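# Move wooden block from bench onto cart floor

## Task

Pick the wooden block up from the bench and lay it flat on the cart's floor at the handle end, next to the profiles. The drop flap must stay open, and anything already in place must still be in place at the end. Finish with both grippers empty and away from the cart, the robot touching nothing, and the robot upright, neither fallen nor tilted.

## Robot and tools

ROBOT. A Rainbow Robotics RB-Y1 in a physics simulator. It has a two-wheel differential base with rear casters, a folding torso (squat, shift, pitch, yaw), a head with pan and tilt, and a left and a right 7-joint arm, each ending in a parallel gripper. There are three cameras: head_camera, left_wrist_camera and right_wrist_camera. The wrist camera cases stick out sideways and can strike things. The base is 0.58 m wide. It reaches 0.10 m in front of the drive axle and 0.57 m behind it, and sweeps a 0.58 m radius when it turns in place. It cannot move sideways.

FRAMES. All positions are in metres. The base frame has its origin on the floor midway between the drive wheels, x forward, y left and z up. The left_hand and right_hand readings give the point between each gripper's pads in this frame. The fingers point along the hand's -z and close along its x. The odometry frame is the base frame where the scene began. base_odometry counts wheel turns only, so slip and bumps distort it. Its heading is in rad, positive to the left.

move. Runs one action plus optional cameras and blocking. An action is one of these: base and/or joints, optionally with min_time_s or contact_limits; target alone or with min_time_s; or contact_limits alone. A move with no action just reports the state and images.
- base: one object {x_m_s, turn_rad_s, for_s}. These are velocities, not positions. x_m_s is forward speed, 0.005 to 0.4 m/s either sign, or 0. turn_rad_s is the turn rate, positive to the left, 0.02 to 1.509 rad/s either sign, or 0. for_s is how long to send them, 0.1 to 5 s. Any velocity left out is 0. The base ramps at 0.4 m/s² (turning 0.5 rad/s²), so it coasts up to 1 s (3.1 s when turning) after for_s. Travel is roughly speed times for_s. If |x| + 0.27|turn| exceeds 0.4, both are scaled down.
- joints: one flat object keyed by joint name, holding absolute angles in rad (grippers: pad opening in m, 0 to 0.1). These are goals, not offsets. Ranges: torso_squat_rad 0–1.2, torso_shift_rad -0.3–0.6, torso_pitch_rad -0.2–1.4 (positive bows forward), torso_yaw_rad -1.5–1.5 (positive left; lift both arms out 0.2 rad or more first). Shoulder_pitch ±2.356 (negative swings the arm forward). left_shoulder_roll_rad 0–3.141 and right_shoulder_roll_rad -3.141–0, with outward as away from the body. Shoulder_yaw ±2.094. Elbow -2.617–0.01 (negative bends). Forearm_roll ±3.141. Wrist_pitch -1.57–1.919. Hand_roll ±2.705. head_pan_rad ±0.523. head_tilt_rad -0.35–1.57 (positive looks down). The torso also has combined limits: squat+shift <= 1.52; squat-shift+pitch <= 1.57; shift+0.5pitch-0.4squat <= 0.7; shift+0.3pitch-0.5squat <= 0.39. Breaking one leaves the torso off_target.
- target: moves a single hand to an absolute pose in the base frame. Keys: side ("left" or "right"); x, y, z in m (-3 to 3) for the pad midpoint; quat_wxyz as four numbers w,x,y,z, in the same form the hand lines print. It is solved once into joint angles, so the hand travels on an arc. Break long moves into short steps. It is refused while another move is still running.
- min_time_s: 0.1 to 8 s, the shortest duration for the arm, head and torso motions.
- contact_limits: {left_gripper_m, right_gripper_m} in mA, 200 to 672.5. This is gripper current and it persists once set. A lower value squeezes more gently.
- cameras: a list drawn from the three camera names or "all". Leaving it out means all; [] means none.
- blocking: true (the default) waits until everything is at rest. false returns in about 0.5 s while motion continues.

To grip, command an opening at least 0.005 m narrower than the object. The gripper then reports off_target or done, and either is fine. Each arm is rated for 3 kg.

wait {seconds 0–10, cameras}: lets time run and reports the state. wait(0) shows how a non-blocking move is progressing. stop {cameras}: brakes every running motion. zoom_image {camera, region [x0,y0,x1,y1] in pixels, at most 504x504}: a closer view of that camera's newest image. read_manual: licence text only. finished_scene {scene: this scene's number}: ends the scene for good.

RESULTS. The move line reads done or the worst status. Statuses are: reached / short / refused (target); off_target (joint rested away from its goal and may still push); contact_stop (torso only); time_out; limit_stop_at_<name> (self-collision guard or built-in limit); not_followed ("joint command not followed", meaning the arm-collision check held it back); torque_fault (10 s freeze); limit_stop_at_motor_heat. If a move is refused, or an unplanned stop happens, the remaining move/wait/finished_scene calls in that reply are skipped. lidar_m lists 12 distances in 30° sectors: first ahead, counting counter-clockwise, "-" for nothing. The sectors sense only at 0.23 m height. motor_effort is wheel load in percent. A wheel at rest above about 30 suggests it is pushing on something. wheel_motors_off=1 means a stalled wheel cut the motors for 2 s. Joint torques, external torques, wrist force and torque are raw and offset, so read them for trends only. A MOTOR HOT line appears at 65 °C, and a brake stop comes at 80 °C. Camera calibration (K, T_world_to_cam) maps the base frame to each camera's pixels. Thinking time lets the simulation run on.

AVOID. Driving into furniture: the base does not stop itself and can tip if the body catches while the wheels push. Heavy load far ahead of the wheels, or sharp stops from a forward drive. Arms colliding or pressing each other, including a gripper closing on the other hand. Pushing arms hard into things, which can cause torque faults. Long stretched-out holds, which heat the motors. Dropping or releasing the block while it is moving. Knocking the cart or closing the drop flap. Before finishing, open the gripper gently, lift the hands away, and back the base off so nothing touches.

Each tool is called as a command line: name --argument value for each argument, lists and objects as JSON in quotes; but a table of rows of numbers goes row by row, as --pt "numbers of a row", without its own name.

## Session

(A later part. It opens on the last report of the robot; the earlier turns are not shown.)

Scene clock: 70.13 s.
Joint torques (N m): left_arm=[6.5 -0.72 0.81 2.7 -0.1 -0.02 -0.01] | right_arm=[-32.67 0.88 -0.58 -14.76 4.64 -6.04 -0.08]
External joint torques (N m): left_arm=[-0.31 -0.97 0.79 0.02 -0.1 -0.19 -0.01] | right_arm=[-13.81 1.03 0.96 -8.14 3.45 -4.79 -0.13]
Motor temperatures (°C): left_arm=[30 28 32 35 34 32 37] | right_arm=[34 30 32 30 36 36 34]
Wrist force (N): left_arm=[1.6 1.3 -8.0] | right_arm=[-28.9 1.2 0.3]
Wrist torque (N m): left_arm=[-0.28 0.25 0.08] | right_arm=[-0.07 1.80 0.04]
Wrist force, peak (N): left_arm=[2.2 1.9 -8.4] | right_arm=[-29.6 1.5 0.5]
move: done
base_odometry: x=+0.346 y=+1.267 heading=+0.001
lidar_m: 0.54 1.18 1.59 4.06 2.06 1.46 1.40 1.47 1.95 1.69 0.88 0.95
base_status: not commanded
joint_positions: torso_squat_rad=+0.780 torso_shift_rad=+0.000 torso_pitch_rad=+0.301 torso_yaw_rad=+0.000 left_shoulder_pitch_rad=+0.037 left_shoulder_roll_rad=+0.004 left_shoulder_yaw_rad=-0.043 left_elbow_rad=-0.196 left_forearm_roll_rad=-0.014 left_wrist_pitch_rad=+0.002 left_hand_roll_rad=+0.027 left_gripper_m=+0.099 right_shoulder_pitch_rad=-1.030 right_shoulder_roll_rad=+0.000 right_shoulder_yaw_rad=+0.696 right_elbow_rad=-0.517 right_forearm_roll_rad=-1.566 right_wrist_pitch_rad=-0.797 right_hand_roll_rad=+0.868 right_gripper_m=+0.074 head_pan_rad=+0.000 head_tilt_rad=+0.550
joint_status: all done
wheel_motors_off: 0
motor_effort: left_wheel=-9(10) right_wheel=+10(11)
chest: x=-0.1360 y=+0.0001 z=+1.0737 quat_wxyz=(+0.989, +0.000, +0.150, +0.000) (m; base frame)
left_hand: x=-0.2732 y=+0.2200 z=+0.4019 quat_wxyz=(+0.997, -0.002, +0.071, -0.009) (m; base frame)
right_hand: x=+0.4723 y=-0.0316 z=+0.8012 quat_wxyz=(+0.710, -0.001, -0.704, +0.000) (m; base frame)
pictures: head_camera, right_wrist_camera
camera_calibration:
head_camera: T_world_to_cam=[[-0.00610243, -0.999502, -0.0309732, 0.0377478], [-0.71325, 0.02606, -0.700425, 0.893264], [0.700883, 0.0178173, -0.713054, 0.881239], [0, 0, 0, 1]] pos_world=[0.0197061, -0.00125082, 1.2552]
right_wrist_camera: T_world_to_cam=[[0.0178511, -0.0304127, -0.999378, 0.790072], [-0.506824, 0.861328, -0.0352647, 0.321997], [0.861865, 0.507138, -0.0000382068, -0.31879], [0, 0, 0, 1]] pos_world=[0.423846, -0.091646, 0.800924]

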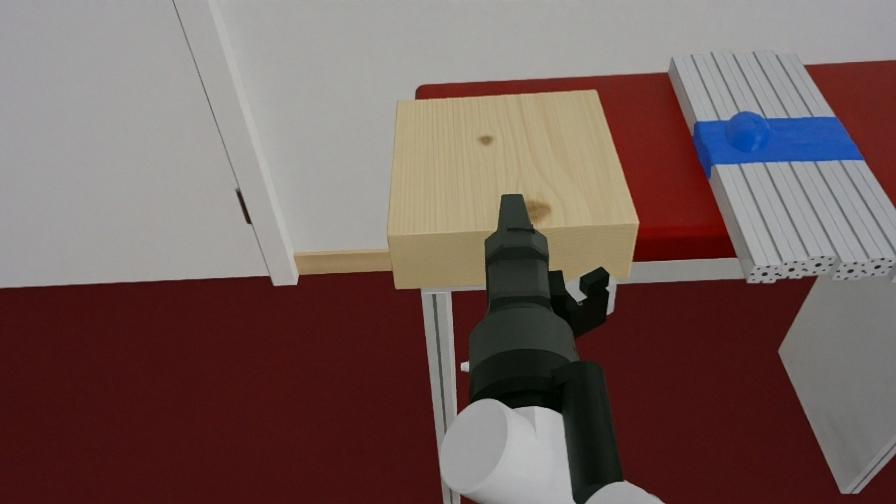

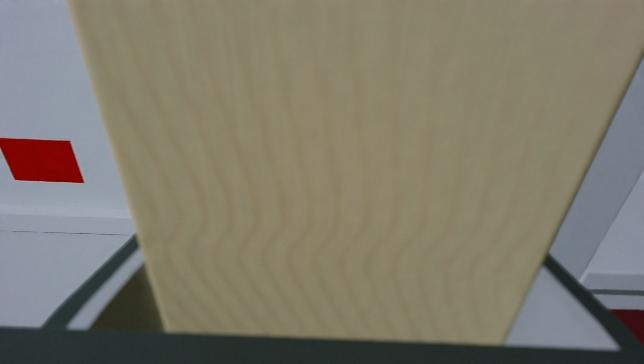

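move --joints '{"torso_squat_rad": 0.66}' --min_time_s 2 --cameras '["head_camera", "right_wrist_camera"]'

Scene clock: 73.67 s.
Joint torques (N m): left_arm=[6.56 -0.94 0.74 2.84 -0.09 0 0.03] | right_arm=[-32.73 0.72 -0.94 -14.88 4.75 -6.16 0.09]
External joint torques (N m): left_arm=[-0.26 -1.19 0.72 0.16 -0.09 -0.17 0.03] | right_arm=[-13.86 0.87 0.59 -8.26 3.56 -4.91 0.04]
Motor temperatures (°C): left_arm=[30 28 32 35 34 32 37] | right_arm=[35 30 32 31 36 37 34]
Wrist force (N): left_arm=[1.6 1.0 -7.7] | right_arm=[-29.0 1.1 0.0]
Wrist torque (N m): left_arm=[-0.26 0.21 0.08] | right_arm=[-0.03 1.76 0.03]
Wrist force, peak (N): left_arm=[2.1 1.5 -8.5] | right_arm=[-29.7 1.2 0.1]
move: done
base_odometry: x=+0.346 y=+1.267 heading=+0.001
lidar_m: 0.55 1.18 1.58 4.05 2.07 1.48 1.40 1.44 1.95 1.68 0.88 0.94
base_status: not commanded
joint_positions: torso_squat_rad=+0.660 torso_shift_rad=+0.000 torso_pitch_rad=+0.301 torso_yaw_rad=+0.000 left_shoulder_pitch_rad=+0.037 left_shoulder_roll_rad=+0.004 left_shoulder_yaw_rad=-0.043 left_elbow_rad=-0.196 left_forearm_roll_rad=-0.014 left_wrist_pitch_rad=+0.002 left_hand_roll_rad=+0.027 left_gripper_m=+0.099 right_shoulder_pitch_rad=-1.030 right_shoulder_roll_rad=+0.000 right_shoulder_yaw_rad=+0.696 right_elbow_rad=-0.516 right_forearm_roll_rad=-1.566 right_wrist_pitch_rad=-0.797 right_hand_roll_rad=+0.868 right_gripper_m=+0.074 head_pan_rad=+0.000 head_tilt_rad=+0.550
joint_status: all done
wheel_motors_off: 0
motor_effort: left_wheel=-10(10) right_wheel=+8(11)
chest: x=-0.1359 y=+0.0001 z=+1.1290 quat_wxyz=(+0.989, +0.000, +0.150, +0.000) (m; base frame)
left_hand: x=-0.2732 y=+0.2200 z=+0.4573 quat_wxyz=(+0.997, -0.002, +0.071, -0.009) (m; base frame)
right_hand: x=+0.4724 y=-0.0317 z=+0.8565 quat_wxyz=(+0.710, -0.001, -0.704, +0.000) (m; base frame)
pictures: head_camera, right_wrist_camera
camera_calibration:
head_camera: T_world_to_cam=[[-0.00610243, -0.999502, -0.0309732, 0.0394637], [-0.71325, 0.02606, -0.700425, 0.932068], [0.700883, 0.0178173, -0.713054, 0.920742], [0, 0, 0, 1]] pos_world=[0.0197061, -0.00125082, 1.3106]
right_wrist_camera: T_world_to_cam=[[0.0177655, -0.0304643, -0.999378, 0.845369], [-0.506827, 0.861326, -0.0352657, 0.323949], [0.861865, 0.507138, -0.000138215, -0.318702], [0, 0, 0, 1]] pos_world=[0.423845, -0.0916462, 0.856223]

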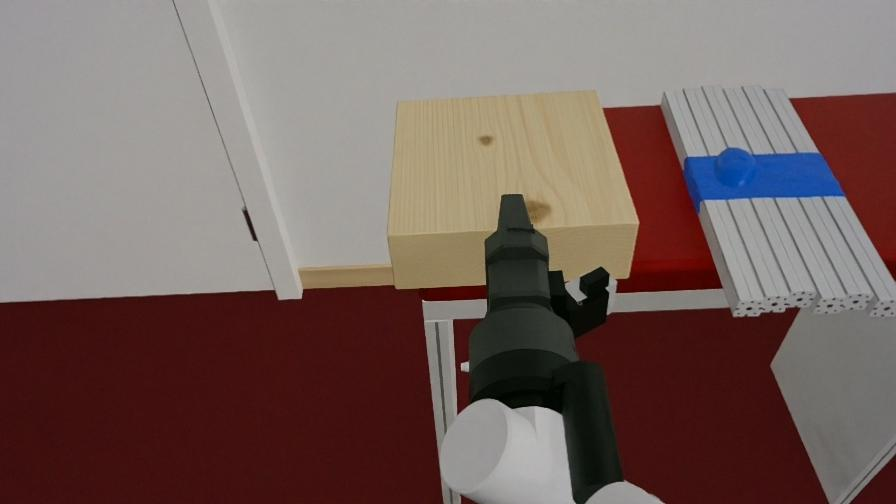

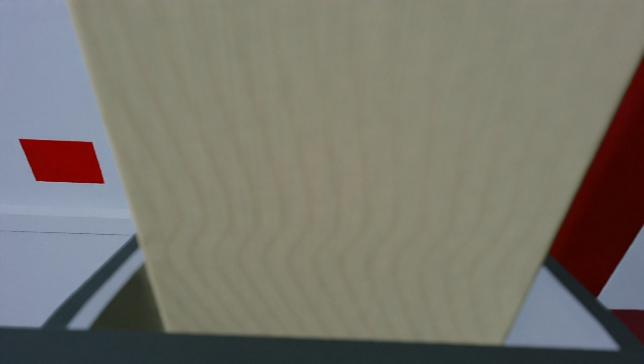

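move --base '{"x_m_s": -0.2, "for_s": 2.5}' --cameras '["head_camera"]'

move --target '{"side":"right","x":0.33,"y":-0.06,"z":0.9,"quat_wxyz":[0.7071,0,-0.7071,0]}' --min_time_s 2.5 --cameras '["head_camera"]'

move --base '{"turn_rad_s": -0.5, "for_s": 3.1333}' --cameras '["head_camera"]'

Scene clock: 80.20 s.
Joint torques (N m): left_arm=[5.5 -0.88 0.66 2.77 -0.01 -0.07 -0.09] | right_arm=[-34.09 -0.2 -0.95 -15.33 4.98 -6.18 -0.15]
External joint torques (N m): left_arm=[-1.31 -1.13 0.63 0.09 0 -0.25 -0.09] | right_arm=[-15.23 -0.06 0.58 -8.71 3.79 -4.94 -0.2]
Motor temperatures (°C): left_arm=[30 28 32 35 34 32 37] | right_arm=[35 30 32 31 36 37 34]
Wrist force (N): left_arm=[1.8 1.3 -7.1] | right_arm=[-28.6 0.8 0.5]
Wrist torque (N m): left_arm=[-0.29 0.27 0.07] | right_arm=[-0.07 1.76 0.00]
Wrist force, peak (N): left_arm=[1.8 1.4 -8.7] | right_arm=[-31.0 0.3 0.7]
move: done
base_odometry: x=-0.154 y=+1.267 heading=-0.001
lidar_m: 1.04 1.67 2.25 4.04 1.32 0.94 0.90 0.95 1.26 3.17 1.48 1.26
base_status: done (sent for 2.5 of 2.5 s)
joint_positions: torso_squat_rad=+0.660 torso_shift_rad=+0.000 torso_pitch_rad=+0.301 torso_yaw_rad=+0.000 left_shoulder_pitch_rad=+0.037 left_shoulder_roll_rad=+0.004 left_shoulder_yaw_rad=-0.043 left_elbow_rad=-0.196 left_forearm_roll_rad=-0.014 left_wrist_pitch_rad=+0.002 left_hand_roll_rad=+0.027 left_gripper_m=+0.099 right_shoulder_pitch_rad=-1.029 right_shoulder_roll_rad=+0.000 right_shoulder_yaw_rad=+0.696 right_elbow_rad=-0.516 right_forearm_roll_rad=-1.567 right_wrist_pitch_rad=-0.797 right_hand_roll_rad=+0.868 right_gripper_m=+0.074 head_pan_rad=+0.000 head_tilt_rad=+0.550
joint_status: not commanded
wheel_motors_off: 0
motor_effort: left_wheel=-13(28) right_wheel=+14(38)
chest: x=-0.1360 y=+0.0001 z=+1.1290 quat_wxyz=(+0.989, +0.000, +0.150, +0.000) (m; base frame)
left_hand: x=-0.2733 y=+0.2200 z=+0.4573 quat_wxyz=(+0.997, -0.002, +0.071, -0.009) (m; base frame)
right_hand: x=+0.4722 y=-0.0316 z=+0.8564 quat_wxyz=(+0.710, -0.001, -0.704, +0.000) (m; base frame)
pictures: head_camera
camera_calibration:
head_camera: T_world_to_cam=[[-0.00609589, -0.999501, -0.0309781, 0.0394693], [-0.713103, 0.0260625, -0.700575, 0.93219], [0.701033, 0.0178199, -0.712906, 0.920615], [0, 0, 0, 1]] pos_world=[0.0196061, -0.00125082, 1.3106]

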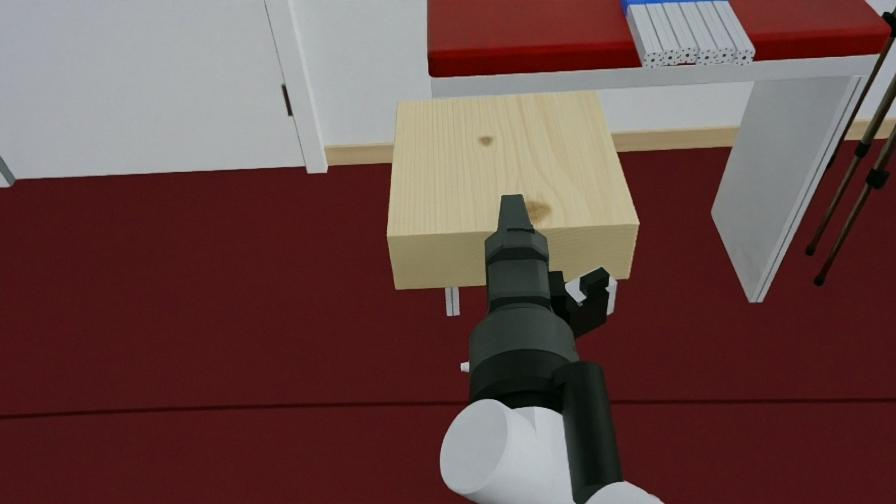

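Scene clock: 83.03 s.
Joint torques (N m): left_arm=[5.8 -0.65 0.81 2.67 -0.1 -0.05 -0.05] | right_arm=[-22.24 3.75 -4.41 -20.6 7.26 -0.44 0.04]
External joint torques (N m): left_arm=[-1.01 -0.9 0.78 -0.01 -0.09 -0.23 -0.06] | right_arm=[-12.32 1.9 -1.76 -11.47 5.68 -0.38 -0.01]
Motor temperatures (°C): left_arm=[30 28 32 35 34 32 37] | right_arm=[35 30 32 31 36 37 34]
Wrist force (N): left_arm=[1.9 1.4 -7.4] | right_arm=[-27.9 1.7 1.1]
Wrist torque (N m): left_arm=[-0.32 0.29 0.09] | right_arm=[0.04 1.86 0.06]
Wrist force, peak (N): left_arm=[2.4 1.7 -8.3] | right_arm=[-30.9 2.4 -0.1]
move: done
base_odometry: x=-0.154 y=+1.267 heading=-0.001
lidar_m: 1.04 1.67 2.26 4.05 1.33 0.94 0.90 0.94 1.25 3.17 1.48 1.27
base_status: not commanded
joint_positions: torso_squat_rad=+0.660 torso_shift_rad=+0.000 torso_pitch_rad=+0.301 torso_yaw_rad=+0.000 left_shoulder_pitch_rad=+0.037 left_shoulder_roll_rad=+0.004 left_shoulder_yaw_rad=-0.043 left_elbow_rad=-0.196 left_forearm_roll_rad=-0.014 left_wrist_pitch_rad=+0.002 left_hand_roll_rad=+0.027 left_gripper_m=+0.099 right_shoulder_pitch_rad=-0.401 right_shoulder_roll_rad=-0.253 right_shoulder_yaw_rad=+0.778 right_elbow_rad=-1.656 right_forearm_roll_rad=-1.773 right_wrist_pitch_rad=-0.909 right_hand_roll_rad=+1.537 right_gripper_m=+0.074 head_pan_rad=+0.000 head_tilt_rad=+0.550
joint_status: all done
wheel_motors_off: 0
motor_effort: left_wheel=-13(15) right_wheel=+14(15)
chest: x=-0.1360 y=+0.0001 z=+1.1290 quat_wxyz=(+0.989, +0.000, +0.150, +0.000) (m; base frame)
left_hand: x=-0.2733 y=+0.2200 z=+0.4573 quat_wxyz=(+0.997, -0.002, +0.071, -0.009) (m; base frame)
right_hand: x=+0.3290 y=-0.0604 z=+0.8974 quat_wxyz=(+0.707, +0.000, -0.707, +0.000) (m; base frame)
right_hand_status: reached (checked arc, planned for 2.5 s): 3 mm and 0.0 deg off.
pictures: head_camera
camera_calibration:
head_camera: T_world_to_cam=[[-0.00609589, -0.999501, -0.0309781, 0.0394693], [-0.713103, 0.0260625, -0.700575, 0.93219], [0.701033, 0.0178199, -0.712906, 0.920615], [0, 0, 0, 1]] pos_world=[0.0196061, -0.00125082, 1.3106]

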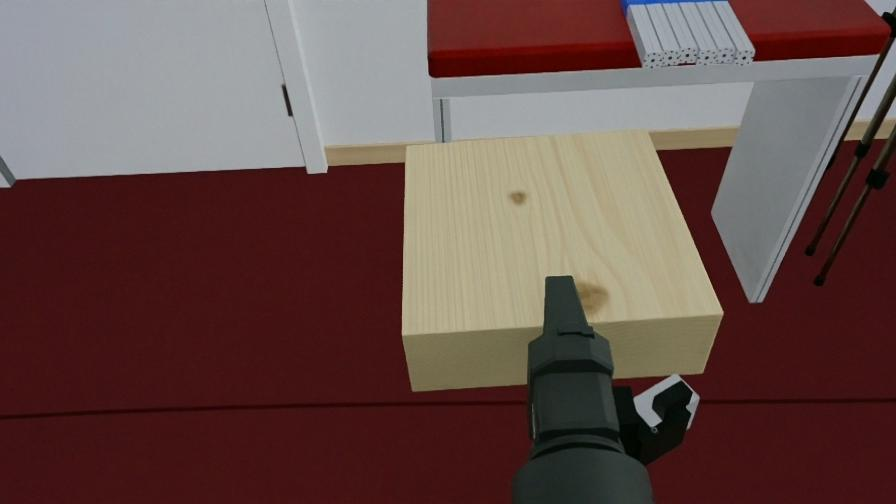

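Scene clock: 87.50 s.
Joint torques (N m): left_arm=[5.94 -0.73 1.01 2.72 -0.06 -0.04 -0.06] | right_arm=[-21.93 3.95 -4.87 -20.47 7.19 -0.53 -0.03]
External joint torques (N m): left_arm=[-0.87 -0.98 0.99 0.04 -0.06 -0.22 -0.06] | right_arm=[-12.02 2.1 -2.22 -11.36 5.61 -0.46 -0.08]
Motor temperatures (°C): left_arm=[30 28 32 35 34 32 37] | right_arm=[35 30 32 32 36 37 34]
Wrist force (N): left_arm=[2.2 1.2 -7.3] | right_arm=[-28.2 1.5 0.4]
Wrist torque (N m): left_arm=[-0.29 0.28 0.10] | right_arm=[-0.18 1.82 0.03]
Wrist force, peak (N): left_arm=[1.7 1.6 -8.6] | right_arm=[-29.6 1.3 0.3]
move: done
base_odometry: x=-0.154 y=+1.267 heading=-1.567
lidar_m: 3.10 1.49 1.27 1.04 1.66 2.25 4.18 1.35 0.96 0.91 0.92 1.25
base_status: done (sent for 3.13 of 3.13 s)
joint_positions: torso_squat_rad=+0.660 torso_shift_rad=+0.000 torso_pitch_rad=+0.301 torso_yaw_rad=+0.000 left_shoulder_pitch_rad=+0.037 left_shoulder_roll_rad=+0.004 left_shoulder_yaw_rad=-0.043 left_elbow_rad=-0.196 left_forearm_roll_rad=-0.014 left_wrist_pitch_rad=+0.002 left_hand_roll_rad=+0.027 left_gripper_m=+0.099 right_shoulder_pitch_rad=-0.401 right_shoulder_roll_rad=-0.253 right_shoulder_yaw_rad=+0.778 right_elbow_rad=-1.656 right_forearm_roll_rad=-1.773 right_wrist_pitch_rad=-0.909 right_hand_roll_rad=+1.537 right_gripper_m=+0.074 head_pan_rad=+0.000 head_tilt_rad=+0.550
joint_status: not commanded
wheel_motors_off: 0
motor_effort: left_wheel=+16(49) right_wheel=+1(45)
chest: x=-0.1360 y=+0.0000 z=+1.1290 quat_wxyz=(+0.989, +0.000, +0.150, +0.000) (m; base frame)
left_hand: x=-0.2733 y=+0.2200 z=+0.4573 quat_wxyz=(+0.997, -0.002, +0.071, -0.009) (m; base frame)
right_hand: x=+0.3290 y=-0.0604 z=+0.8974 quat_wxyz=(+0.707, +0.000, -0.707, +0.000) (m; base frame)
pictures: head_camera
camera_calibration:
head_camera: T_world_to_cam=[[-0.00602694, -0.9995, -0.0310504, 0.0395624], [-0.713105, 0.0260639, -0.700573, 0.932187], [0.701032, 0.0179198, -0.712905, 0.920613], [0, 0, 0, 1]] pos_world=[0.0196062, -0.00125107, 1.3106]

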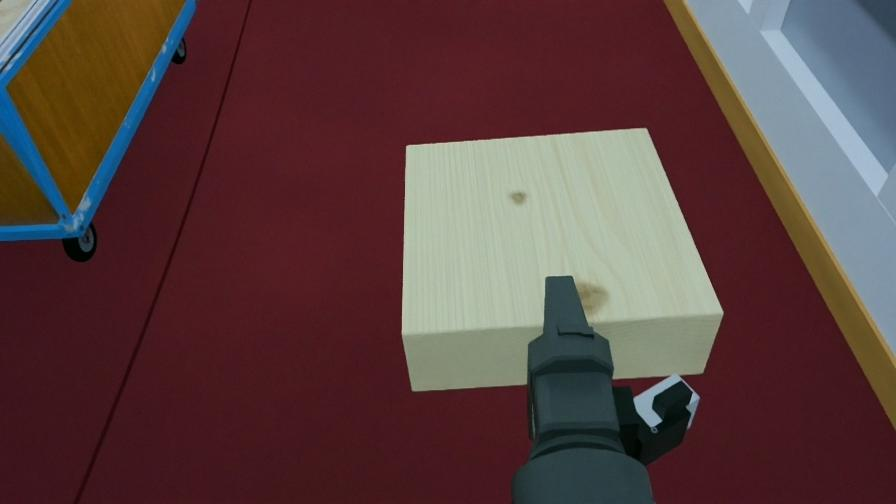

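move --base '{"x_m_s": 0.3, "for_s": 4.4667}' --cameras '[]'

move --base '{"turn_rad_s": 0.5, "for_s": 3.1333}' --joints '{"head_tilt_rad":0.45}' --cameras '["head_camera"]'

Scene clock: 94.70 s.
Joint torques (N m): left_arm=[6.59 -0.65 0.91 2.52 0.02 0 0] | right_arm=[-21.83 3.9 -5.6 -20.67 7.2 -0.6 -0.11]
External joint torques (N m): left_arm=[-0.22 -0.9 0.89 -0.16 0.03 -0.18 -0.01] | right_arm=[-11.91 2.05 -2.96 -11.56 5.62 -0.53 -0.16]
Motor temperatures (°C): left_arm=[30 28 32 35 34 32 37] | right_arm=[35 30 32 32 37 37 34]
Wrist force (N): left_arm=[1.6 0.9 -8.1] | right_arm=[-28.4 1.4 0.6]
Wrist torque (N m): left_arm=[-0.27 0.20 0.10] | right_arm=[-0.02 1.87 0.01]
Wrist force, peak (N): left_arm=[2.1 1.4 -8.5] | right_arm=[-30.0 1.4 2.4]
move: done
base_odometry: x=-0.149 y=-0.073 heading=-1.567
lidar_m: 2.90 1.37 0.97 0.92 1.22 1.73 3.90 1.27 0.90 0.86 0.86 1.16
base_status: done (sent for 4.47 of 4.47 s)
joint_positions: torso_squat_rad=+0.660 torso_shift_rad=+0.000 torso_pitch_rad=+0.301 torso_yaw_rad=+0.000 left_shoulder_pitch_rad=+0.037 left_shoulder_roll_rad=+0.004 left_shoulder_yaw_rad=-0.043 left_elbow_rad=-0.196 left_forearm_roll_rad=-0.014 left_wrist_pitch_rad=+0.002 left_hand_roll_rad=+0.027 left_gripper_m=+0.099 right_shoulder_pitch_rad=-0.401 right_shoulder_roll_rad=-0.253 right_shoulder_yaw_rad=+0.778 right_elbow_rad=-1.656 right_forearm_roll_rad=-1.773 right_wrist_pitch_rad=-0.909 right_hand_roll_rad=+1.537 right_gripper_m=+0.074 head_pan_rad=+0.000 head_tilt_rad=+0.550
joint_status: not commanded
wheel_motors_off: 0
motor_effort: left_wheel=-2(49) right_wheel=+0(40)
chest: x=-0.1360 y=+0.0000 z=+1.1290 quat_wxyz=(+0.989, +0.000, +0.150, +0.000) (m; base frame)
left_hand: x=-0.2731 y=+0.2200 z=+0.4573 quat_wxyz=(+0.997, -0.002, +0.071, -0.009) (m; base frame)
right_hand: x=+0.3290 y=-0.0604 z=+0.8975 quat_wxyz=(+0.707, +0.000, -0.707, +0.000) (m; base frame)
pictures: none
No camera images: "cameras" was empty.

Scene clock: 99.17 s.
Joint torques (N m): left_arm=[6.56 -0.62 0.52 2.67 -0.09 -0.03 -0.09] | right_arm=[-21.64 3.94 -5.79 -20.45 7.33 -0.56 -0.08]
External joint torques (N m): left_arm=[-0.24 -0.88 0.49 -0.01 -0.08 -0.2 -0.1] | right_arm=[-11.72 2.09 -3.14 -11.34 5.75 -0.5 -0.13]
Motor temperatures (°C): left_arm=[30 28 32 35 34 32 37] | right_arm=[35 30 32 33 37 37 34]
Wrist force (N): left_arm=[1.2 0.6 -7.6] | right_arm=[-28.5 2.2 1.3]
Wrist torque (N m): left_arm=[-0.23 0.17 0.05] | right_arm=[0.00 1.82 0.04]
Wrist force, peak (N): left_arm=[2.7 1.3 -8.5] | right_arm=[-29.4 1.0 0.8]
move: done
base_odometry: x=-0.149 y=-0.073 heading=-0.001
lidar_m: 0.93 1.23 1.73 3.82 1.23 0.88 0.85 0.89 1.18 2.99 1.35 0.97
base_status: done (sent for 3.13 of 3.13 s)
joint_positions: torso_squat_rad=+0.660 torso_shift_rad=+0.000 torso_pitch_rad=+0.301 torso_yaw_rad=+0.000 left_shoulder_pitch_rad=+0.037 left_shoulder_roll_rad=+0.004 left_shoulder_yaw_rad=-0.043 left_elbow_rad=-0.196 left_forearm_roll_rad=-0.014 left_wrist_pitch_rad=+0.002 left_hand_roll_rad=+0.027 left_gripper_m=+0.099 right_shoulder_pitch_rad=-0.401 right_shoulder_roll_rad=-0.253 right_shoulder_yaw_rad=+0.778 right_elbow_rad=-1.656 right_forearm_roll_rad=-1.773 right_wrist_pitch_rad=-0.909 right_hand_roll_rad=+1.537 right_gripper_m=+0.074 head_pan_rad=+0.000 head_tilt_rad=+0.450
joint_status: all done
wheel_motors_off: 0
motor_effort: left_wheel=+1(44) right_wheel=+19(38)
chest: x=-0.1360 y=+0.0001 z=+1.1290 quat_wxyz=(+0.989, +0.000, +0.150, +0.000) (m; base frame)
left_hand: x=-0.2731 y=+0.2200 z=+0.4573 quat_wxyz=(+0.997, -0.002, +0.071, -0.009) (m; base frame)
right_hand: x=+0.3290 y=-0.0603 z=+0.8975 quat_wxyz=(+0.707, +0.000, -0.707, +0.000) (m; base frame)
pictures: head_camera
camera_calibration:
head_camera: T_world_to_cam=[[-0.00297076, -0.999502, -0.0314302, 0.0402362], [-0.639558, 0.0260608, -0.768301, 1.02519], [0.768737, 0.017819, -0.639317, 0.82776], [0, 0, 0, 1]] pos_world=[0.0194552, -0.00125082, 1.31812]

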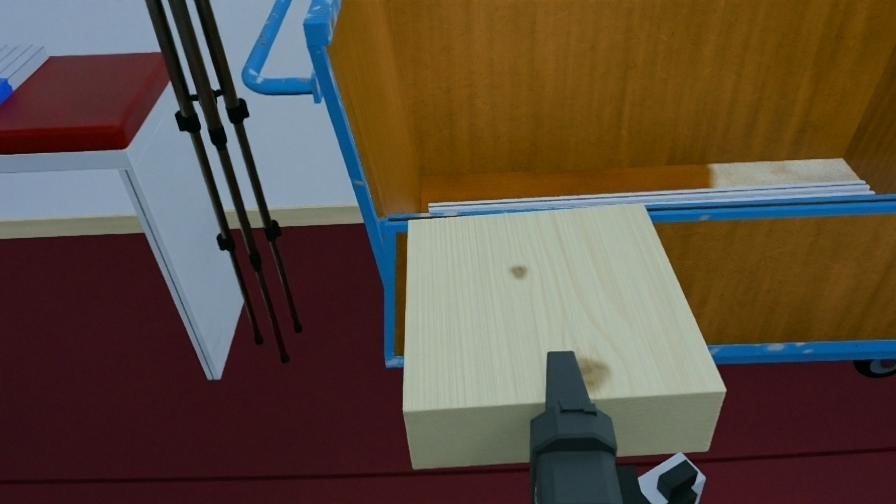

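move --base '{"x_m_s": 0.2, "for_s": 1.75}' --joints '{"torso_squat_rad":0.1,"head_tilt_rad":0.6}' --cameras '["head_camera","right_wrist_camera"]'

Scene clock: 103.97 s.
Joint torques (N m): left_arm=[6.53 -0.7 0.84 2.75 -0.01 0.02 -0.1] | right_arm=[-21.88 4.13 -5.47 -20.54 7.26 -0.53 -0.11]
External joint torques (N m): left_arm=[-0.28 -0.95 0.82 0.07 0 -0.16 -0.11] | right_arm=[-11.96 2.28 -2.82 -11.43 5.68 -0.46 -0.16]
Motor temperatures (°C): left_arm=[30 28 32 35 34 32 37] | right_arm=[35 30 32 33 37 37 34]
Wrist force (N): left_arm=[1.9 1.3 -7.4] | right_arm=[-28.7 1.4 0.4]
Wrist torque (N m): left_arm=[-0.32 0.22 0.02] | right_arm=[-0.10 1.87 0.07]
Wrist force, peak (N): left_arm=[2.1 2.4 -8.5] | right_arm=[-30.7 1.5 2.4]
move: done
base_odometry: x=+0.204 y=-0.073 heading=+0.000
lidar_m: 0.57 0.60 1.54 4.78 1.78 1.26 1.19 1.26 1.67 4.22 0.86 0.60
base_status: done (sent for 1.77 of 1.77 s)
joint_positions: torso_squat_rad=+0.100 torso_shift_rad=+0.000 torso_pitch_rad=+0.301 torso_yaw_rad=+0.000 left_shoulder_pitch_rad=+0.037 left_shoulder_roll_rad=+0.004 left_shoulder_yaw_rad=-0.043 left_elbow_rad=-0.196 left_forearm_roll_rad=-0.014 left_wrist_pitch_rad=+0.002 left_hand_roll_rad=+0.027 left_gripper_m=+0.099 right_shoulder_pitch_rad=-0.401 right_shoulder_roll_rad=-0.253 right_shoulder_yaw_rad=+0.778 right_elbow_rad=-1.656 right_forearm_roll_rad=-1.773 right_wrist_pitch_rad=-0.909 right_hand_roll_rad=+1.537 right_gripper_m=+0.074 head_pan_rad=+0.000 head_tilt_rad=+0.600
joint_status: all done
wheel_motors_off: 0
motor_effort: left_wheel=+8(38) right_wheel=-6(48)
chest: x=-0.1360 y=+0.0001 z=+1.2725 quat_wxyz=(+0.989, +0.000, +0.150, +0.000) (m; base frame)
left_hand: x=-0.2731 y=+0.2201 z=+0.6008 quat_wxyz=(+0.997, -0.002, +0.071, -0.009) (m; base frame)
right_hand: x=+0.3291 y=-0.0603 z=+1.0410 quat_wxyz=(+0.707, +0.000, -0.707, +0.000) (m; base frame)
pictures: head_camera, right_wrist_camera
camera_calibration:
head_camera: T_world_to_cam=[[-0.00763717, -0.999502, -0.0306333, 0.0433253], [-0.747187, 0.026063, -0.664103, 0.977673], [0.664571, 0.0178169, -0.747013, 1.07052], [0, 0, 0, 1]] pos_world=[0.0193962, -0.00125081, 1.4503]
right_wrist_camera: T_world_to_cam=[[0.0261862, -0.0291792, -0.999231, 1.0285], [-0.507462, 0.860817, -0.038436, 0.285999], [0.861276, 0.508078, 0.00773416, -0.188642], [0, 0, 0, 1]] pos_world=[0.280674, -0.120337, 1.04016]

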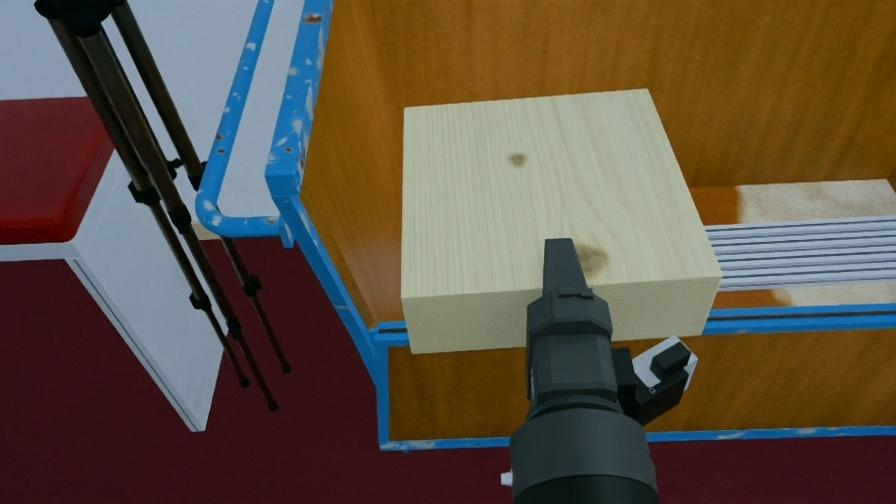

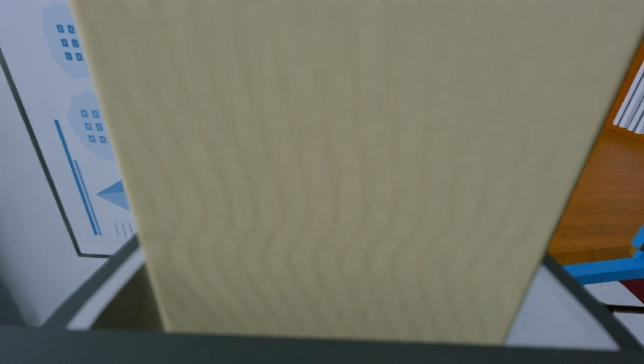

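move --target '{"side":"right","x":0.36,"y":-0.2,"z":1.04,"quat_wxyz":[0.6533,0.2706,-0.6533,0.2706]}' --min_time_s 2.5 --cameras '["head_camera"]'

move --target '{"side":"right","x":0.36,"y":-0.3,"z":1.04,"quat_wxyz":[0.5,0.5,-0.5,0.5]}' --min_time_s 2.5 --cameras '["head_camera"]'

Scene clock: 124.87 s.
Joint torques (N m): left_arm=[6.49 -0.77 0.87 2.6 0.03 -0.02 0.01] | right_arm=[-21.67 -8.74 -10.05 -18.94 -7.08 1.98 0.08]
External joint torques (N m): left_arm=[-0.32 -1.03 0.84 -0.08 0.03 -0.19 0] | right_arm=[-10.43 0.49 -5.16 -10.51 -5.74 1.57 0.03]
Motor temperatures (°C): left_arm=[30 28 32 35 34 32 37] | right_arm=[35 30 32 34 38 36 34]
Wrist force (N): left_arm=[1.3 1.0 -7.9] | right_arm=[-28.3 0.2 -0.1]
Wrist torque (N m): left_arm=[-0.23 0.20 0.04] | right_arm=[-0.22 1.92 0.04]
Wrist force, peak (N): left_arm=[1.4 1.3 -8.6] | right_arm=[-29.8 1.7 -0.1]
move: done
base_odometry: x=+0.204 y=-0.073 heading=+0.000
lidar_m: 0.57 0.60 1.54 4.79 1.76 1.26 1.19 1.24 1.67 4.22 0.84 0.61
base_status: not commanded
joint_positions: torso_squat_rad=+0.100 torso_shift_rad=+0.000 torso_pitch_rad=+0.301 torso_yaw_rad=+0.000 left_shoulder_pitch_rad=+0.037 left_shoulder_roll_rad=+0.004 left_shoulder_yaw_rad=-0.043 left_elbow_rad=-0.196 left_forearm_roll_rad=-0.014 left_wrist_pitch_rad=+0.002 left_hand_roll_rad=+0.027 left_gripper_m=+0.099 right_shoulder_pitch_rad=-0.374 right_shoulder_roll_rad=-0.482 right_shoulder_yaw_rad=-0.056 right_elbow_rad=-1.316 right_forearm_roll_rad=-2.168 right_wrist_pitch_rad=+0.829 right_hand_roll_rad=+1.766 right_gripper_m=+0.074 head_pan_rad=+0.000 head_tilt_rad=+0.600
joint_status: all done
wheel_motors_off: 0
motor_effort: left_wheel=+8(9) right_wheel=-8(9)
chest: x=-0.1360 y=+0.0000 z=+1.2725 quat_wxyz=(+0.989, +0.000, +0.150, +0.000) (m; base frame)
left_hand: x=-0.2731 y=+0.2201 z=+0.6008 quat_wxyz=(+0.997, -0.002, +0.071, -0.009) (m; base frame)
right_hand: x=+0.3588 y=-0.2004 z=+1.0379 quat_wxyz=(+0.657, +0.269, -0.651, +0.269) (m; base frame)
right_hand_status: reached (checked arc, planned for 2.5 s): 2 mm and 0.5 deg off.
pictures: head_camera
camera_calibration:
head_camera: T_world_to_cam=[[-0.00756839, -0.9995, -0.0307058, 0.043429], [-0.747188, 0.0260598, -0.664101, 0.97767], [0.664569, 0.0179169, -0.747012, 1.07052], [0, 0, 0, 1]] pos_world=[0.0193963, -0.00125107, 1.4503]

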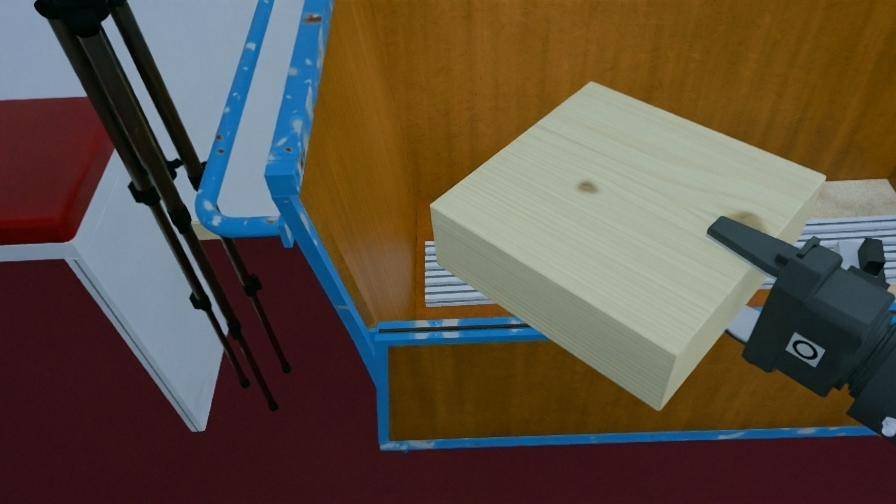

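Scene clock: 127.70 s.
Joint torques (N m): left_arm=[6.46 -0.63 0.71 2.77 -0.05 -0.02 -0.06] | right_arm=[-28.08 -19.08 -8.06 -9.68 -8.45 4.09 0.13]
External joint torques (N m): left_arm=[-0.35 -0.89 0.68 0.09 -0.04 -0.2 -0.07] | right_arm=[-11.55 -3.7 -4.99 -4.52 -6.79 3.43 0.08]
Motor temperatures (°C): left_arm=[31 28 32 35 34 32 37] | right_arm=[35 30 32 34 38 36 34]
Wrist force (N): left_arm=[1.3 1.2 -7.1] | right_arm=[-27.4 1.6 -6.5]
Wrist torque (N m): left_arm=[-0.31 0.21 0.04] | right_arm=[-0.17 1.74 0.01]
Wrist force, peak (N): left_arm=[1.4 1.3 -8.5] | right_arm=[-29.5 0.9 -0.2]
move: short
base_odometry: x=+0.204 y=-0.073 heading=+0.000
lidar_m: 0.57 0.59 1.55 4.78 1.76 1.26 1.19 1.25 1.68 4.22 0.85 0.61
base_status: not commanded
joint_positions: torso_squat_rad=+0.100 torso_shift_rad=+0.000 torso_pitch_rad=+0.301 torso_yaw_rad=+0.000 left_shoulder_pitch_rad=+0.037 left_shoulder_roll_rad=+0.004 left_shoulder_yaw_rad=-0.043 left_elbow_rad=-0.196 left_forearm_roll_rad=-0.014 left_wrist_pitch_rad=+0.002 left_hand_roll_rad=+0.027 left_gripper_m=+0.099 right_shoulder_pitch_rad=-0.972 right_shoulder_roll_rad=-0.794 right_shoulder_yaw_rad=+0.097 right_elbow_rad=-0.266 right_forearm_roll_rad=-2.099 right_wrist_pitch_rad=+1.564 right_hand_roll_rad=+2.031 right_gripper_m=+0.074 head_pan_rad=+0.000 head_tilt_rad=+0.600
joint_status: all done
wheel_motors_off: 0
motor_effort: left_wheel=+9(9) right_wheel=-7(10)
chest: x=-0.1360 y=+0.0000 z=+1.2725 quat_wxyz=(+0.989, +0.000, +0.150, +0.000) (m; base frame)
left_hand: x=-0.2731 y=+0.2201 z=+0.6008 quat_wxyz=(+0.997, -0.002, +0.071, -0.009) (m; base frame)
right_hand: x=+0.3583 y=-0.2999 z=+1.0381 quat_wxyz=(+0.655, +0.317, -0.518, +0.449) (m; base frame)
right_hand_status: short (checked arc, as near as the solve gets, planned for 2.5 s): 3 mm and 28.3 deg off. The place is met; only the turn is off.
pictures: head_camera
camera_calibration:
head_camera: T_world_to_cam=[[-0.00764206, -0.999497, -0.030775, 0.043431], [-0.747145, 0.026162, -0.664146, 0.977736], [0.664617, 0.0179179, -0.746969, 1.07046], [0, 0, 0, 1]] pos_world=[0.0193962, -0.00135077, 1.4503]

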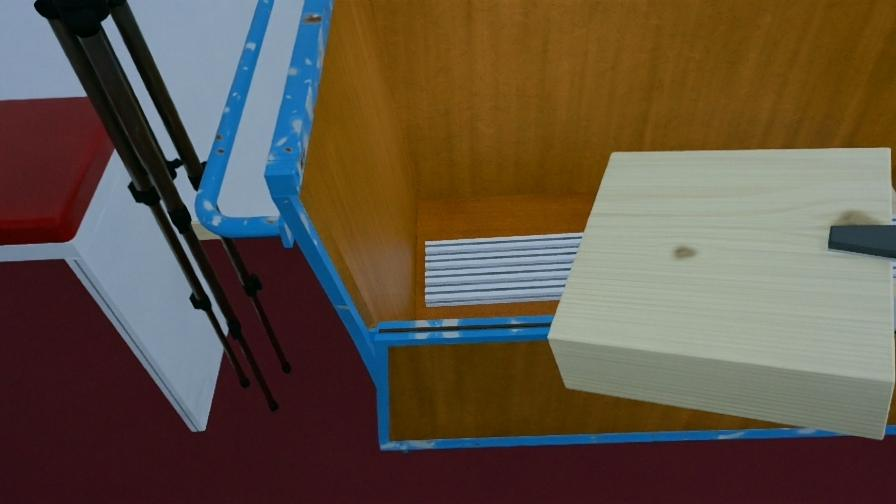

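move --base '{"x_m_s": 0.2, "for_s": 1.0}' --joints '{"torso_pitch_rad":0.6,"head_tilt_rad":0.5}' --min_time_s 2.5 --cameras '["head_camera"]'

Scene clock: 134.20 s.
Joint torques (N m): left_arm=[13 -0.85 0.55 5.68 -0.08 0.54 -0.05] | right_arm=[-19.9 -19.51 -7.53 -8.09 -6.93 5.71 -0.03]
External joint torques (N m): left_arm=[-1.35 -1.19 0.51 0.03 -0.07 -0.21 -0.07] | right_arm=[-9.13 -3.74 -4.85 -4.73 -5.63 4.59 -0.08]
Motor temperatures (°C): left_arm=[31 28 32 35 34 32 37] | right_arm=[35 30 32 33 38 37 34]
Wrist force (N): left_arm=[4.0 1.5 -7.1] | right_arm=[-25.7 -5.8 -9.2]
Wrist torque (N m): left_arm=[-0.34 0.41 0.05] | right_arm=[-0.62 1.69 0.01]
Wrist force, peak (N): left_arm=[4.0 1.3 -7.7] | right_arm=[-28.1 -3.5 -8.5]
move: done
base_odometry: x=+0.405 y=-0.073 heading=+0.000
lidar_m: 0.37 0.39 0.83 4.06 2.06 1.46 1.40 1.45 1.94 4.91 0.56 0.40
base_status: done (sent for 1 of 1 s)
joint_positions: torso_squat_rad=+0.100 torso_shift_rad=+0.000 torso_pitch_rad=+0.601 torso_yaw_rad=+0.000 left_shoulder_pitch_rad=+0.037 left_shoulder_roll_rad=+0.004 left_shoulder_yaw_rad=-0.043 left_elbow_rad=-0.196 left_forearm_roll_rad=-0.014 left_wrist_pitch_rad=+0.002 left_hand_roll_rad=+0.027 left_gripper_m=+0.099 right_shoulder_pitch_rad=-0.972 right_shoulder_roll_rad=-0.794 right_shoulder_yaw_rad=+0.097 right_elbow_rad=-0.266 right_forearm_roll_rad=-2.099 right_wrist_pitch_rad=+1.564 right_hand_roll_rad=+2.031 right_gripper_m=+0.074 head_pan_rad=+0.000 head_tilt_rad=+0.500
joint_status: all done
wheel_motors_off: 0
motor_effort: left_wheel=+7(31) right_wheel=-8(23)
chest: x=-0.0528 y=+0.0000 z=+1.2322 quat_wxyz=(+0.955, +0.000, +0.296, +0.000) (m; base frame)
left_hand: x=-0.3823 y=+0.2201 z=+0.6310 quat_wxyz=(+0.976, -0.003, +0.219, -0.008) (m; base frame)
right_hand: x=+0.3505 y=-0.2999 z=+0.8623 quat_wxyz=(+0.725, +0.380, -0.415, +0.397) (m; base frame)
pictures: head_camera
camera_calibration:
head_camera: T_world_to_cam=[[-0.0136044, -0.999497, -0.0286453, 0.0397509], [-0.864178, 0.0261642, -0.502506, 0.815281], [0.503002, 0.0179183, -0.864099, 1.10225], [0, 0, 0, 1]] pos_world=[0.150654, -0.00135076, 1.36328]

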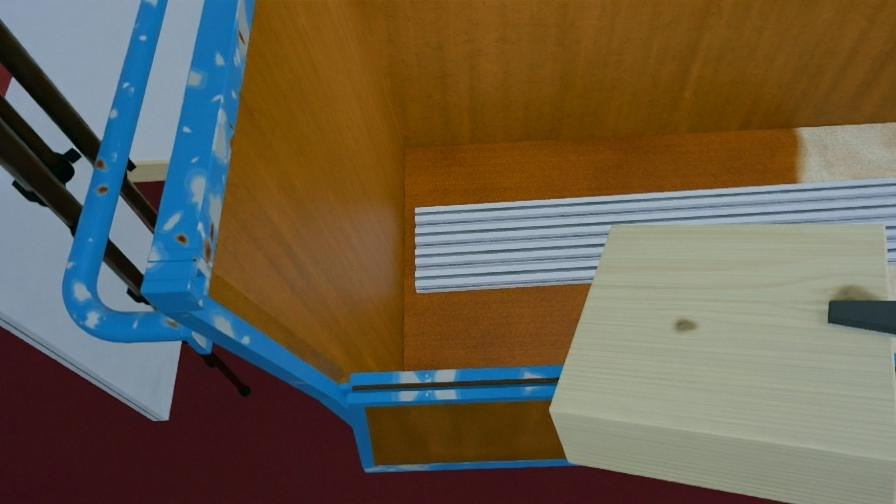

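move --base '{"x_m_s": -0.25, "for_s": 1.8}' --cameras '[]'

move --joints '{"torso_squat_rad":0.3,"torso_shift_rad":0.222,"torso_pitch_rad":0.95,"head_tilt_rad":0.2}' --min_time_s 3 --cameras '["head_camera"]'

move --target '{"side":"right","x":0.413,"y":-0.115,"z":0.69,"quat_wxyz":[0.5495,0.445,-0.445,0.5495]}' --min_time_s 3 --cameras '["head_camera"]'

Scene clock: 165.70 s.
Joint torques (N m): left_arm=[12.82 -0.47 0.71 5.62 -0.1 0.67 0.03] | right_arm=[-18.81 -19.16 -7.59 -7.54 -6.68 5.92 0.05]
External joint torques (N m): left_arm=[-1.53 -0.81 0.67 -0.03 -0.09 -0.08 0.01] | right_arm=[-8.02 -3.4 -4.91 -4.18 -5.38 4.82 0]
Motor temperatures (°C): left_arm=[31 28 32 36 34 32 37] | right_arm=[35 31 32 32 38 38 34]
Wrist force (N): left_arm=[3.7 0.8 -6.8] | right_arm=[-26.4 -5.5 -9.4]
Wrist torque (N m): left_arm=[-0.26 0.39 0.07] | right_arm=[-0.70 1.67 0.05]
Wrist force, peak (N): left_arm=[4.6 1.4 -7.8] | right_arm=[-27.5 -5.2 -9.3]
move: done
base_odometry: x=-0.045 y=-0.074 heading=+0.002
lidar_m: 0.82 1.14 1.66 4.19 1.40 0.99 0.95 0.99 1.33 3.35 1.22 0.86
base_status: done (sent for 1.8 of 1.8 s)
joint_positions: torso_squat_rad=+0.100 torso_shift_rad=+0.000 torso_pitch_rad=+0.601 torso_yaw_rad=+0.000 left_shoulder_pitch_rad=+0.037 left_shoulder_roll_rad=+0.004 left_shoulder_yaw_rad=-0.043 left_elbow_rad=-0.196 left_forearm_roll_rad=-0.014 left_wrist_pitch_rad=+0.002 left_hand_roll_rad=+0.027 left_gripper_m=+0.099 right_shoulder_pitch_rad=-0.973 right_shoulder_roll_rad=-0.794 right_shoulder_yaw_rad=+0.097 right_elbow_rad=-0.266 right_forearm_roll_rad=-2.099 right_wrist_pitch_rad=+1.564 right_hand_roll_rad=+2.031 right_gripper_m=+0.074 head_pan_rad=+0.000 head_tilt_rad=+0.500
joint_status: not commanded
wheel_motors_off: 0
motor_effort: left_wheel=+13(37) right_wheel=-12(29)
chest: x=-0.0529 y=+0.0000 z=+1.2322 quat_wxyz=(+0.955, +0.000, +0.296, +0.000) (m; base frame)
left_hand: x=-0.3824 y=+0.2201 z=+0.6311 quat_wxyz=(+0.976, -0.003, +0.219, -0.008) (m; base frame)
right_hand: x=+0.3506 y=-0.2998 z=+0.8625 quat_wxyz=(+0.725, +0.380, -0.415, +0.397) (m; base frame)
pictures: none
No camera images: "cameras" was empty.

Scene clock: 169.00 s.
Joint torques (N m): left_arm=[19.67 -0.29 0.8 8.54 -0.1 1.25 0.02] | right_arm=[-8.59 -17.78 -5.79 -4.69 -4.3 7.19 0.19]
External joint torques (N m): left_arm=[-1.84 -0.69 0.75 0.06 -0.08 -0.1 -0.01] | right_arm=[-5.7 -3.34 -3.86 -3.8 -3.55 5.71 0.15]
Motor temperatures (°C): left_arm=[31 28 32 36 34 32 37] | right_arm=[35 31 32 32 38 38 34]
Wrist force (N): left_arm=[5.5 0.3 -6.9] | right_arm=[-21.0 -13.8 -11.2]
Wrist torque (N m): left_arm=[-0.13 0.46 0.04] | right_arm=[-0.79 1.19 -0.58]
Wrist force, peak (N): left_arm=[5.3 1.5 -7.2] | right_arm=[-21.6 -15.9 -11.7]
move: done
base_odometry: x=-0.045 y=-0.074 heading=+0.001
lidar_m: 0.82 1.14 1.66 4.21 1.38 0.99 0.93 1.00 1.32 3.34 1.21 0.87
base_status: not commanded
joint_positions: torso_squat_rad=+0.300 torso_shift_rad=+0.222 torso_pitch_rad=+0.951 torso_yaw_rad=+0.000 left_shoulder_pitch_rad=+0.037 left_shoulder_roll_rad=+0.004 left_shoulder_yaw_rad=-0.043 left_elbow_rad=-0.196 left_forearm_roll_rad=-0.014 left_wrist_pitch_rad=+0.002 left_hand_roll_rad=+0.027 left_gripper_m=+0.099 right_shoulder_pitch_rad=-0.973 right_shoulder_roll_rad=-0.794 right_shoulder_yaw_rad=+0.097 right_elbow_rad=-0.266 right_forearm_roll_rad=-2.100 right_wrist_pitch_rad=+1.564 right_hand_roll_rad=+2.030 right_gripper_m=+0.074 head_pan_rad=+0.000 head_tilt_rad=+0.200
joint_status: all done
wheel_motors_off: 0
motor_effort: left_wheel=+6(14) right_wheel=-8(13)
chest: x=+0.1714 y=+0.0000 z=+1.1126 quat_wxyz=(+0.889, +0.000, +0.458, +0.000) (m; base frame)
left_hand: x=-0.3444 y=+0.2201 z=+0.6608 quat_wxyz=(+0.923, -0.004, +0.386, -0.008) (m; base frame)
right_hand: x=+0.4240 y=-0.2997 z=+0.6270 quat_wxyz=(+0.786, +0.443, -0.283, +0.325) (m; base frame)
pictures: head_camera
camera_calibration:
head_camera: T_world_to_cam=[[-0.0150164, -0.999497, -0.0279278, 0.0380425], [-0.888195, 0.0261618, -0.458722, 0.915231], [0.459222, 0.0179169, -0.888141, 0.861201], [0, 0, 0, 1]] pos_world=[0.417992, -0.00135077, 1.18577]

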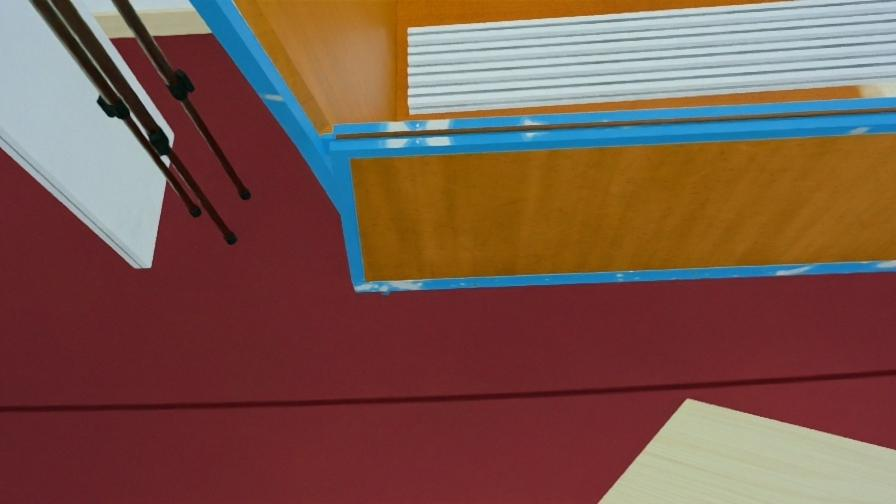

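Scene clock: 172.33 s.
Joint torques (N m): left_arm=[19.65 -0.5 1.02 8.47 -0.07 1.2 0.01] | right_arm=[-6.35 -2.75 -4.3 -13.56 -6.98 5.28 0.88]
External joint torques (N m): left_arm=[-1.85 -0.89 0.97 -0.01 -0.05 -0.14 -0.03] | right_arm=[-3.83 4.79 -0.86 -7.93 -5.53 4.19 0.83]
Motor temperatures (°C): left_arm=[31 28 32 36 34 32 37] | right_arm=[35 31 32 32 38 38 34]
Wrist force (N): left_arm=[5.6 1.3 -5.7] | right_arm=[-28.0 0.6 -5.2]
Wrist torque (N m): left_arm=[-0.30 0.47 0.06] | right_arm=[0.05 1.74 -0.80]
Wrist force, peak (N): left_arm=[6.1 0.7 -6.4] | right_arm=[-28.7 0.0 -5.7]
move: done
base_odometry: x=-0.045 y=-0.074 heading=+0.001
lidar_m: 0.82 1.14 1.66 4.19 1.38 0.99 0.94 0.99 1.34 3.36 1.22 0.87
base_status: not commanded
joint_positions: torso_squat_rad=+0.300 torso_shift_rad=+0.222 torso_pitch_rad=+0.951 torso_yaw_rad=+0.000 left_shoulder_pitch_rad=+0.037 left_shoulder_roll_rad=+0.004 left_shoulder_yaw_rad=-0.043 left_elbow_rad=-0.196 left_forearm_roll_rad=-0.014 left_wrist_pitch_rad=+0.002 left_hand_roll_rad=+0.027 left_gripper_m=+0.099 right_shoulder_pitch_rad=-0.685 right_shoulder_roll_rad=-0.618 right_shoulder_yaw_rad=+0.102 right_elbow_rad=-1.211 right_forearm_roll_rad=-2.020 right_wrist_pitch_rad=+1.340 right_hand_roll_rad=+2.197 right_gripper_m=+0.074 head_pan_rad=+0.000 head_tilt_rad=+0.200
joint_status: all done
wheel_motors_off: 0
motor_effort: left_wheel=+6(7) right_wheel=-8(10)
chest: x=+0.1714 y=+0.0000 z=+1.1126 quat_wxyz=(+0.889, +0.000, +0.458, +0.000) (m; base frame)
left_hand: x=-0.3444 y=+0.2201 z=+0.6608 quat_wxyz=(+0.923, -0.004, +0.386, -0.008) (m; base frame)
right_hand: x=+0.4125 y=-0.1160 z=+0.6890 quat_wxyz=(+0.550, +0.445, -0.444, +0.549) (m; base frame)
right_hand_status: reached (checked arc, planned for 3.0 s): 1 mm and 0.1 deg off.
pictures: head_camera
camera_calibration:
head_camera: T_world_to_cam=[[-0.014927, -0.9995, -0.0278834, 0.0379521], [-0.888195, 0.026062, -0.458726, 0.915236], [0.459224, 0.0179185, -0.88814, 0.861199], [0, 0, 0, 1]] pos_world=[0.417992, -0.00135107, 1.18577]

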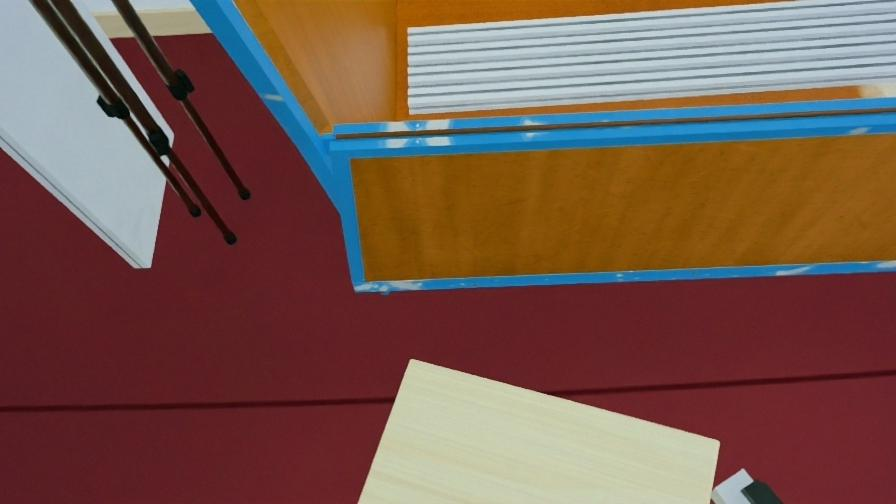

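wait --seconds 0

Scene clock: 175.37 s.
Joint torques (N m): left_arm=[19.7 -0.53 0.93 8.6 -0.01 1.13 -0.03] | right_arm=[-6.09 -3 -3.96 -13.85 -7.05 5.39 0.92]
External joint torques (N m): left_arm=[-1.81 -0.93 0.88 0.12 0.01 -0.21 -0.07] | right_arm=[-3.56 4.54 -0.52 -8.21 -5.59 4.3 0.87]
Motor temperatures (°C): left_arm=[31 28 31 36 34 32 37] | right_arm=[35 31 32 32 38 38 34]
Wrist force (N): left_arm=[5.8 1.1 -6.3] | right_arm=[-28.0 0.5 -5.4]
Wrist torque (N m): left_arm=[-0.25 0.49 0.07] | right_arm=[0.00 1.72 -0.79]
Wrist force, peak (N): left_arm=[6.5 0.7 -6.6] | right_arm=[-28.4 -0.2 -5.5]
base_odometry: x=-0.045 y=-0.074 heading=+0.001
lidar_m: 0.82 1.14 1.67 4.21 1.39 0.99 0.95 0.99 1.33 3.36 1.21 0.86
base_status: not commanded
joint_positions: torso_squat_rad=+0.300 torso_shift_rad=+0.222 torso_pitch_rad=+0.951 torso_yaw_rad=+0.000 left_shoulder_pitch_rad=+0.037 left_shoulder_roll_rad=+0.004 left_shoulder_yaw_rad=-0.043 left_elbow_rad=-0.196 left_forearm_roll_rad=-0.014 left_wrist_pitch_rad=+0.002 left_hand_roll_rad=+0.027 left_gripper_m=+0.099 right_shoulder_pitch_rad=-0.685 right_shoulder_roll_rad=-0.618 right_shoulder_yaw_rad=+0.102 right_elbow_rad=-1.211 right_forearm_roll_rad=-2.020 right_wrist_pitch_rad=+1.340 right_hand_roll_rad=+2.197 right_gripper_m=+0.074 head_pan_rad=+0.000 head_tilt_rad=+0.200
joint_status: all done
wheel_motors_off: 0
motor_effort: left_wheel=+6(7) right_wheel=-7(10)
chest: x=+0.1714 y=+0.0000 z=+1.1126 quat_wxyz=(+0.889, +0.000, +0.458, +0.000) (m; base frame)
left_hand: x=-0.3444 y=+0.2201 z=+0.6608 quat_wxyz=(+0.923, -0.004, +0.386, -0.008) (m; base frame)
right_hand: x=+0.4125 y=-0.1160 z=+0.6890 quat_wxyz=(+0.550, +0.445, -0.444, +0.549) (m; base frame)
right_hand_status: reached (checked arc, planned for 3.0 s): 1 mm and 0.1 deg off.
pictures: head_camera, left_wrist_camera, right_wrist_camera
camera_calibration:
head_camera: T_world_to_cam=[[-0.014927, -0.9995, -0.0278834, 0.0379521], [-0.888195, 0.026062, -0.458726, 0.915236], [0.459224, 0.0179185, -0.88814, 0.861199], [0, 0, 0, 1]] pos_world=[0.417992, -0.00135107, 1.18577]
left_wrist_camera: T_world_to_cam=[[0.695879, 0.00957675, -0.718096, 0.711512], [0.337075, -0.887284, 0.314813, 0.132345], [-0.63414, -0.461124, -0.62067, 0.365757], [0, 0, 0, 1]] pos_world=[-0.307795, 0.279273, 0.696284]
right_wrist_camera: T_world_to_cam=[[0.0272347, -0.183703, -0.982604, 0.643261], [-0.861417, -0.503027, 0.070168, 0.275754], [-0.507167, 0.844521, -0.171945, 0.497894], [0, 0, 0, 1]] pos_world=[0.472535, -0.163601, 0.698333]

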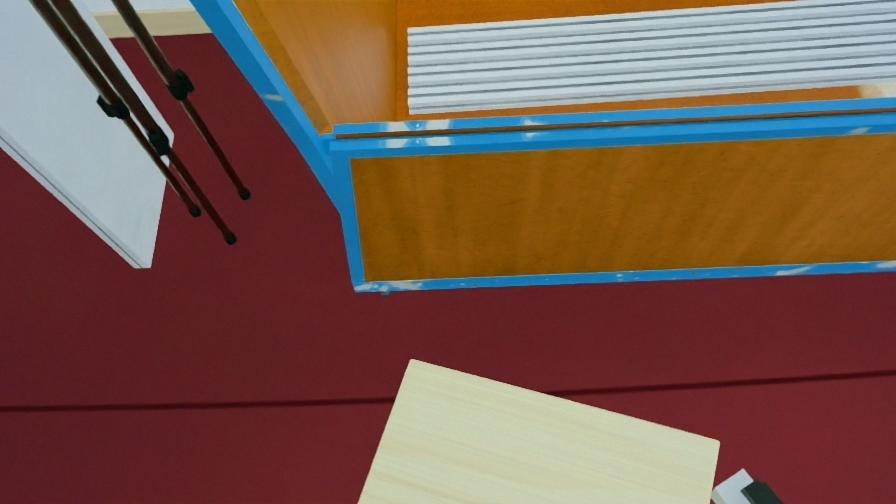

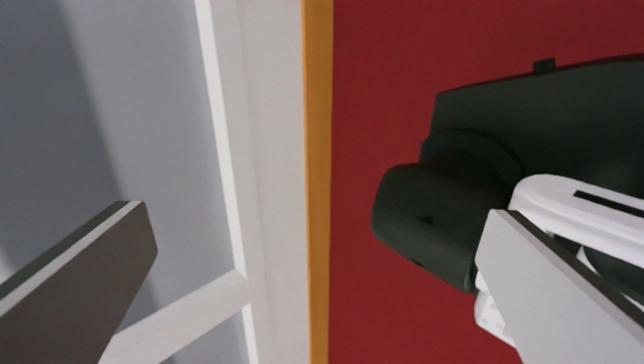

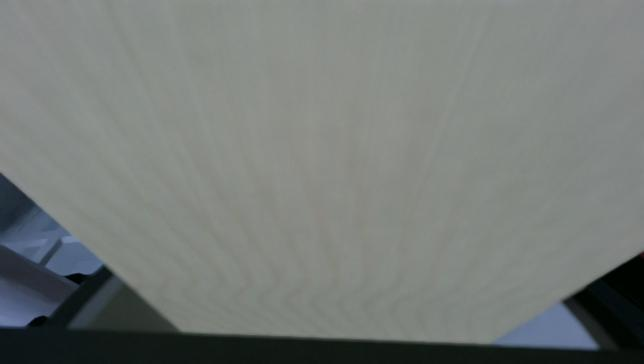

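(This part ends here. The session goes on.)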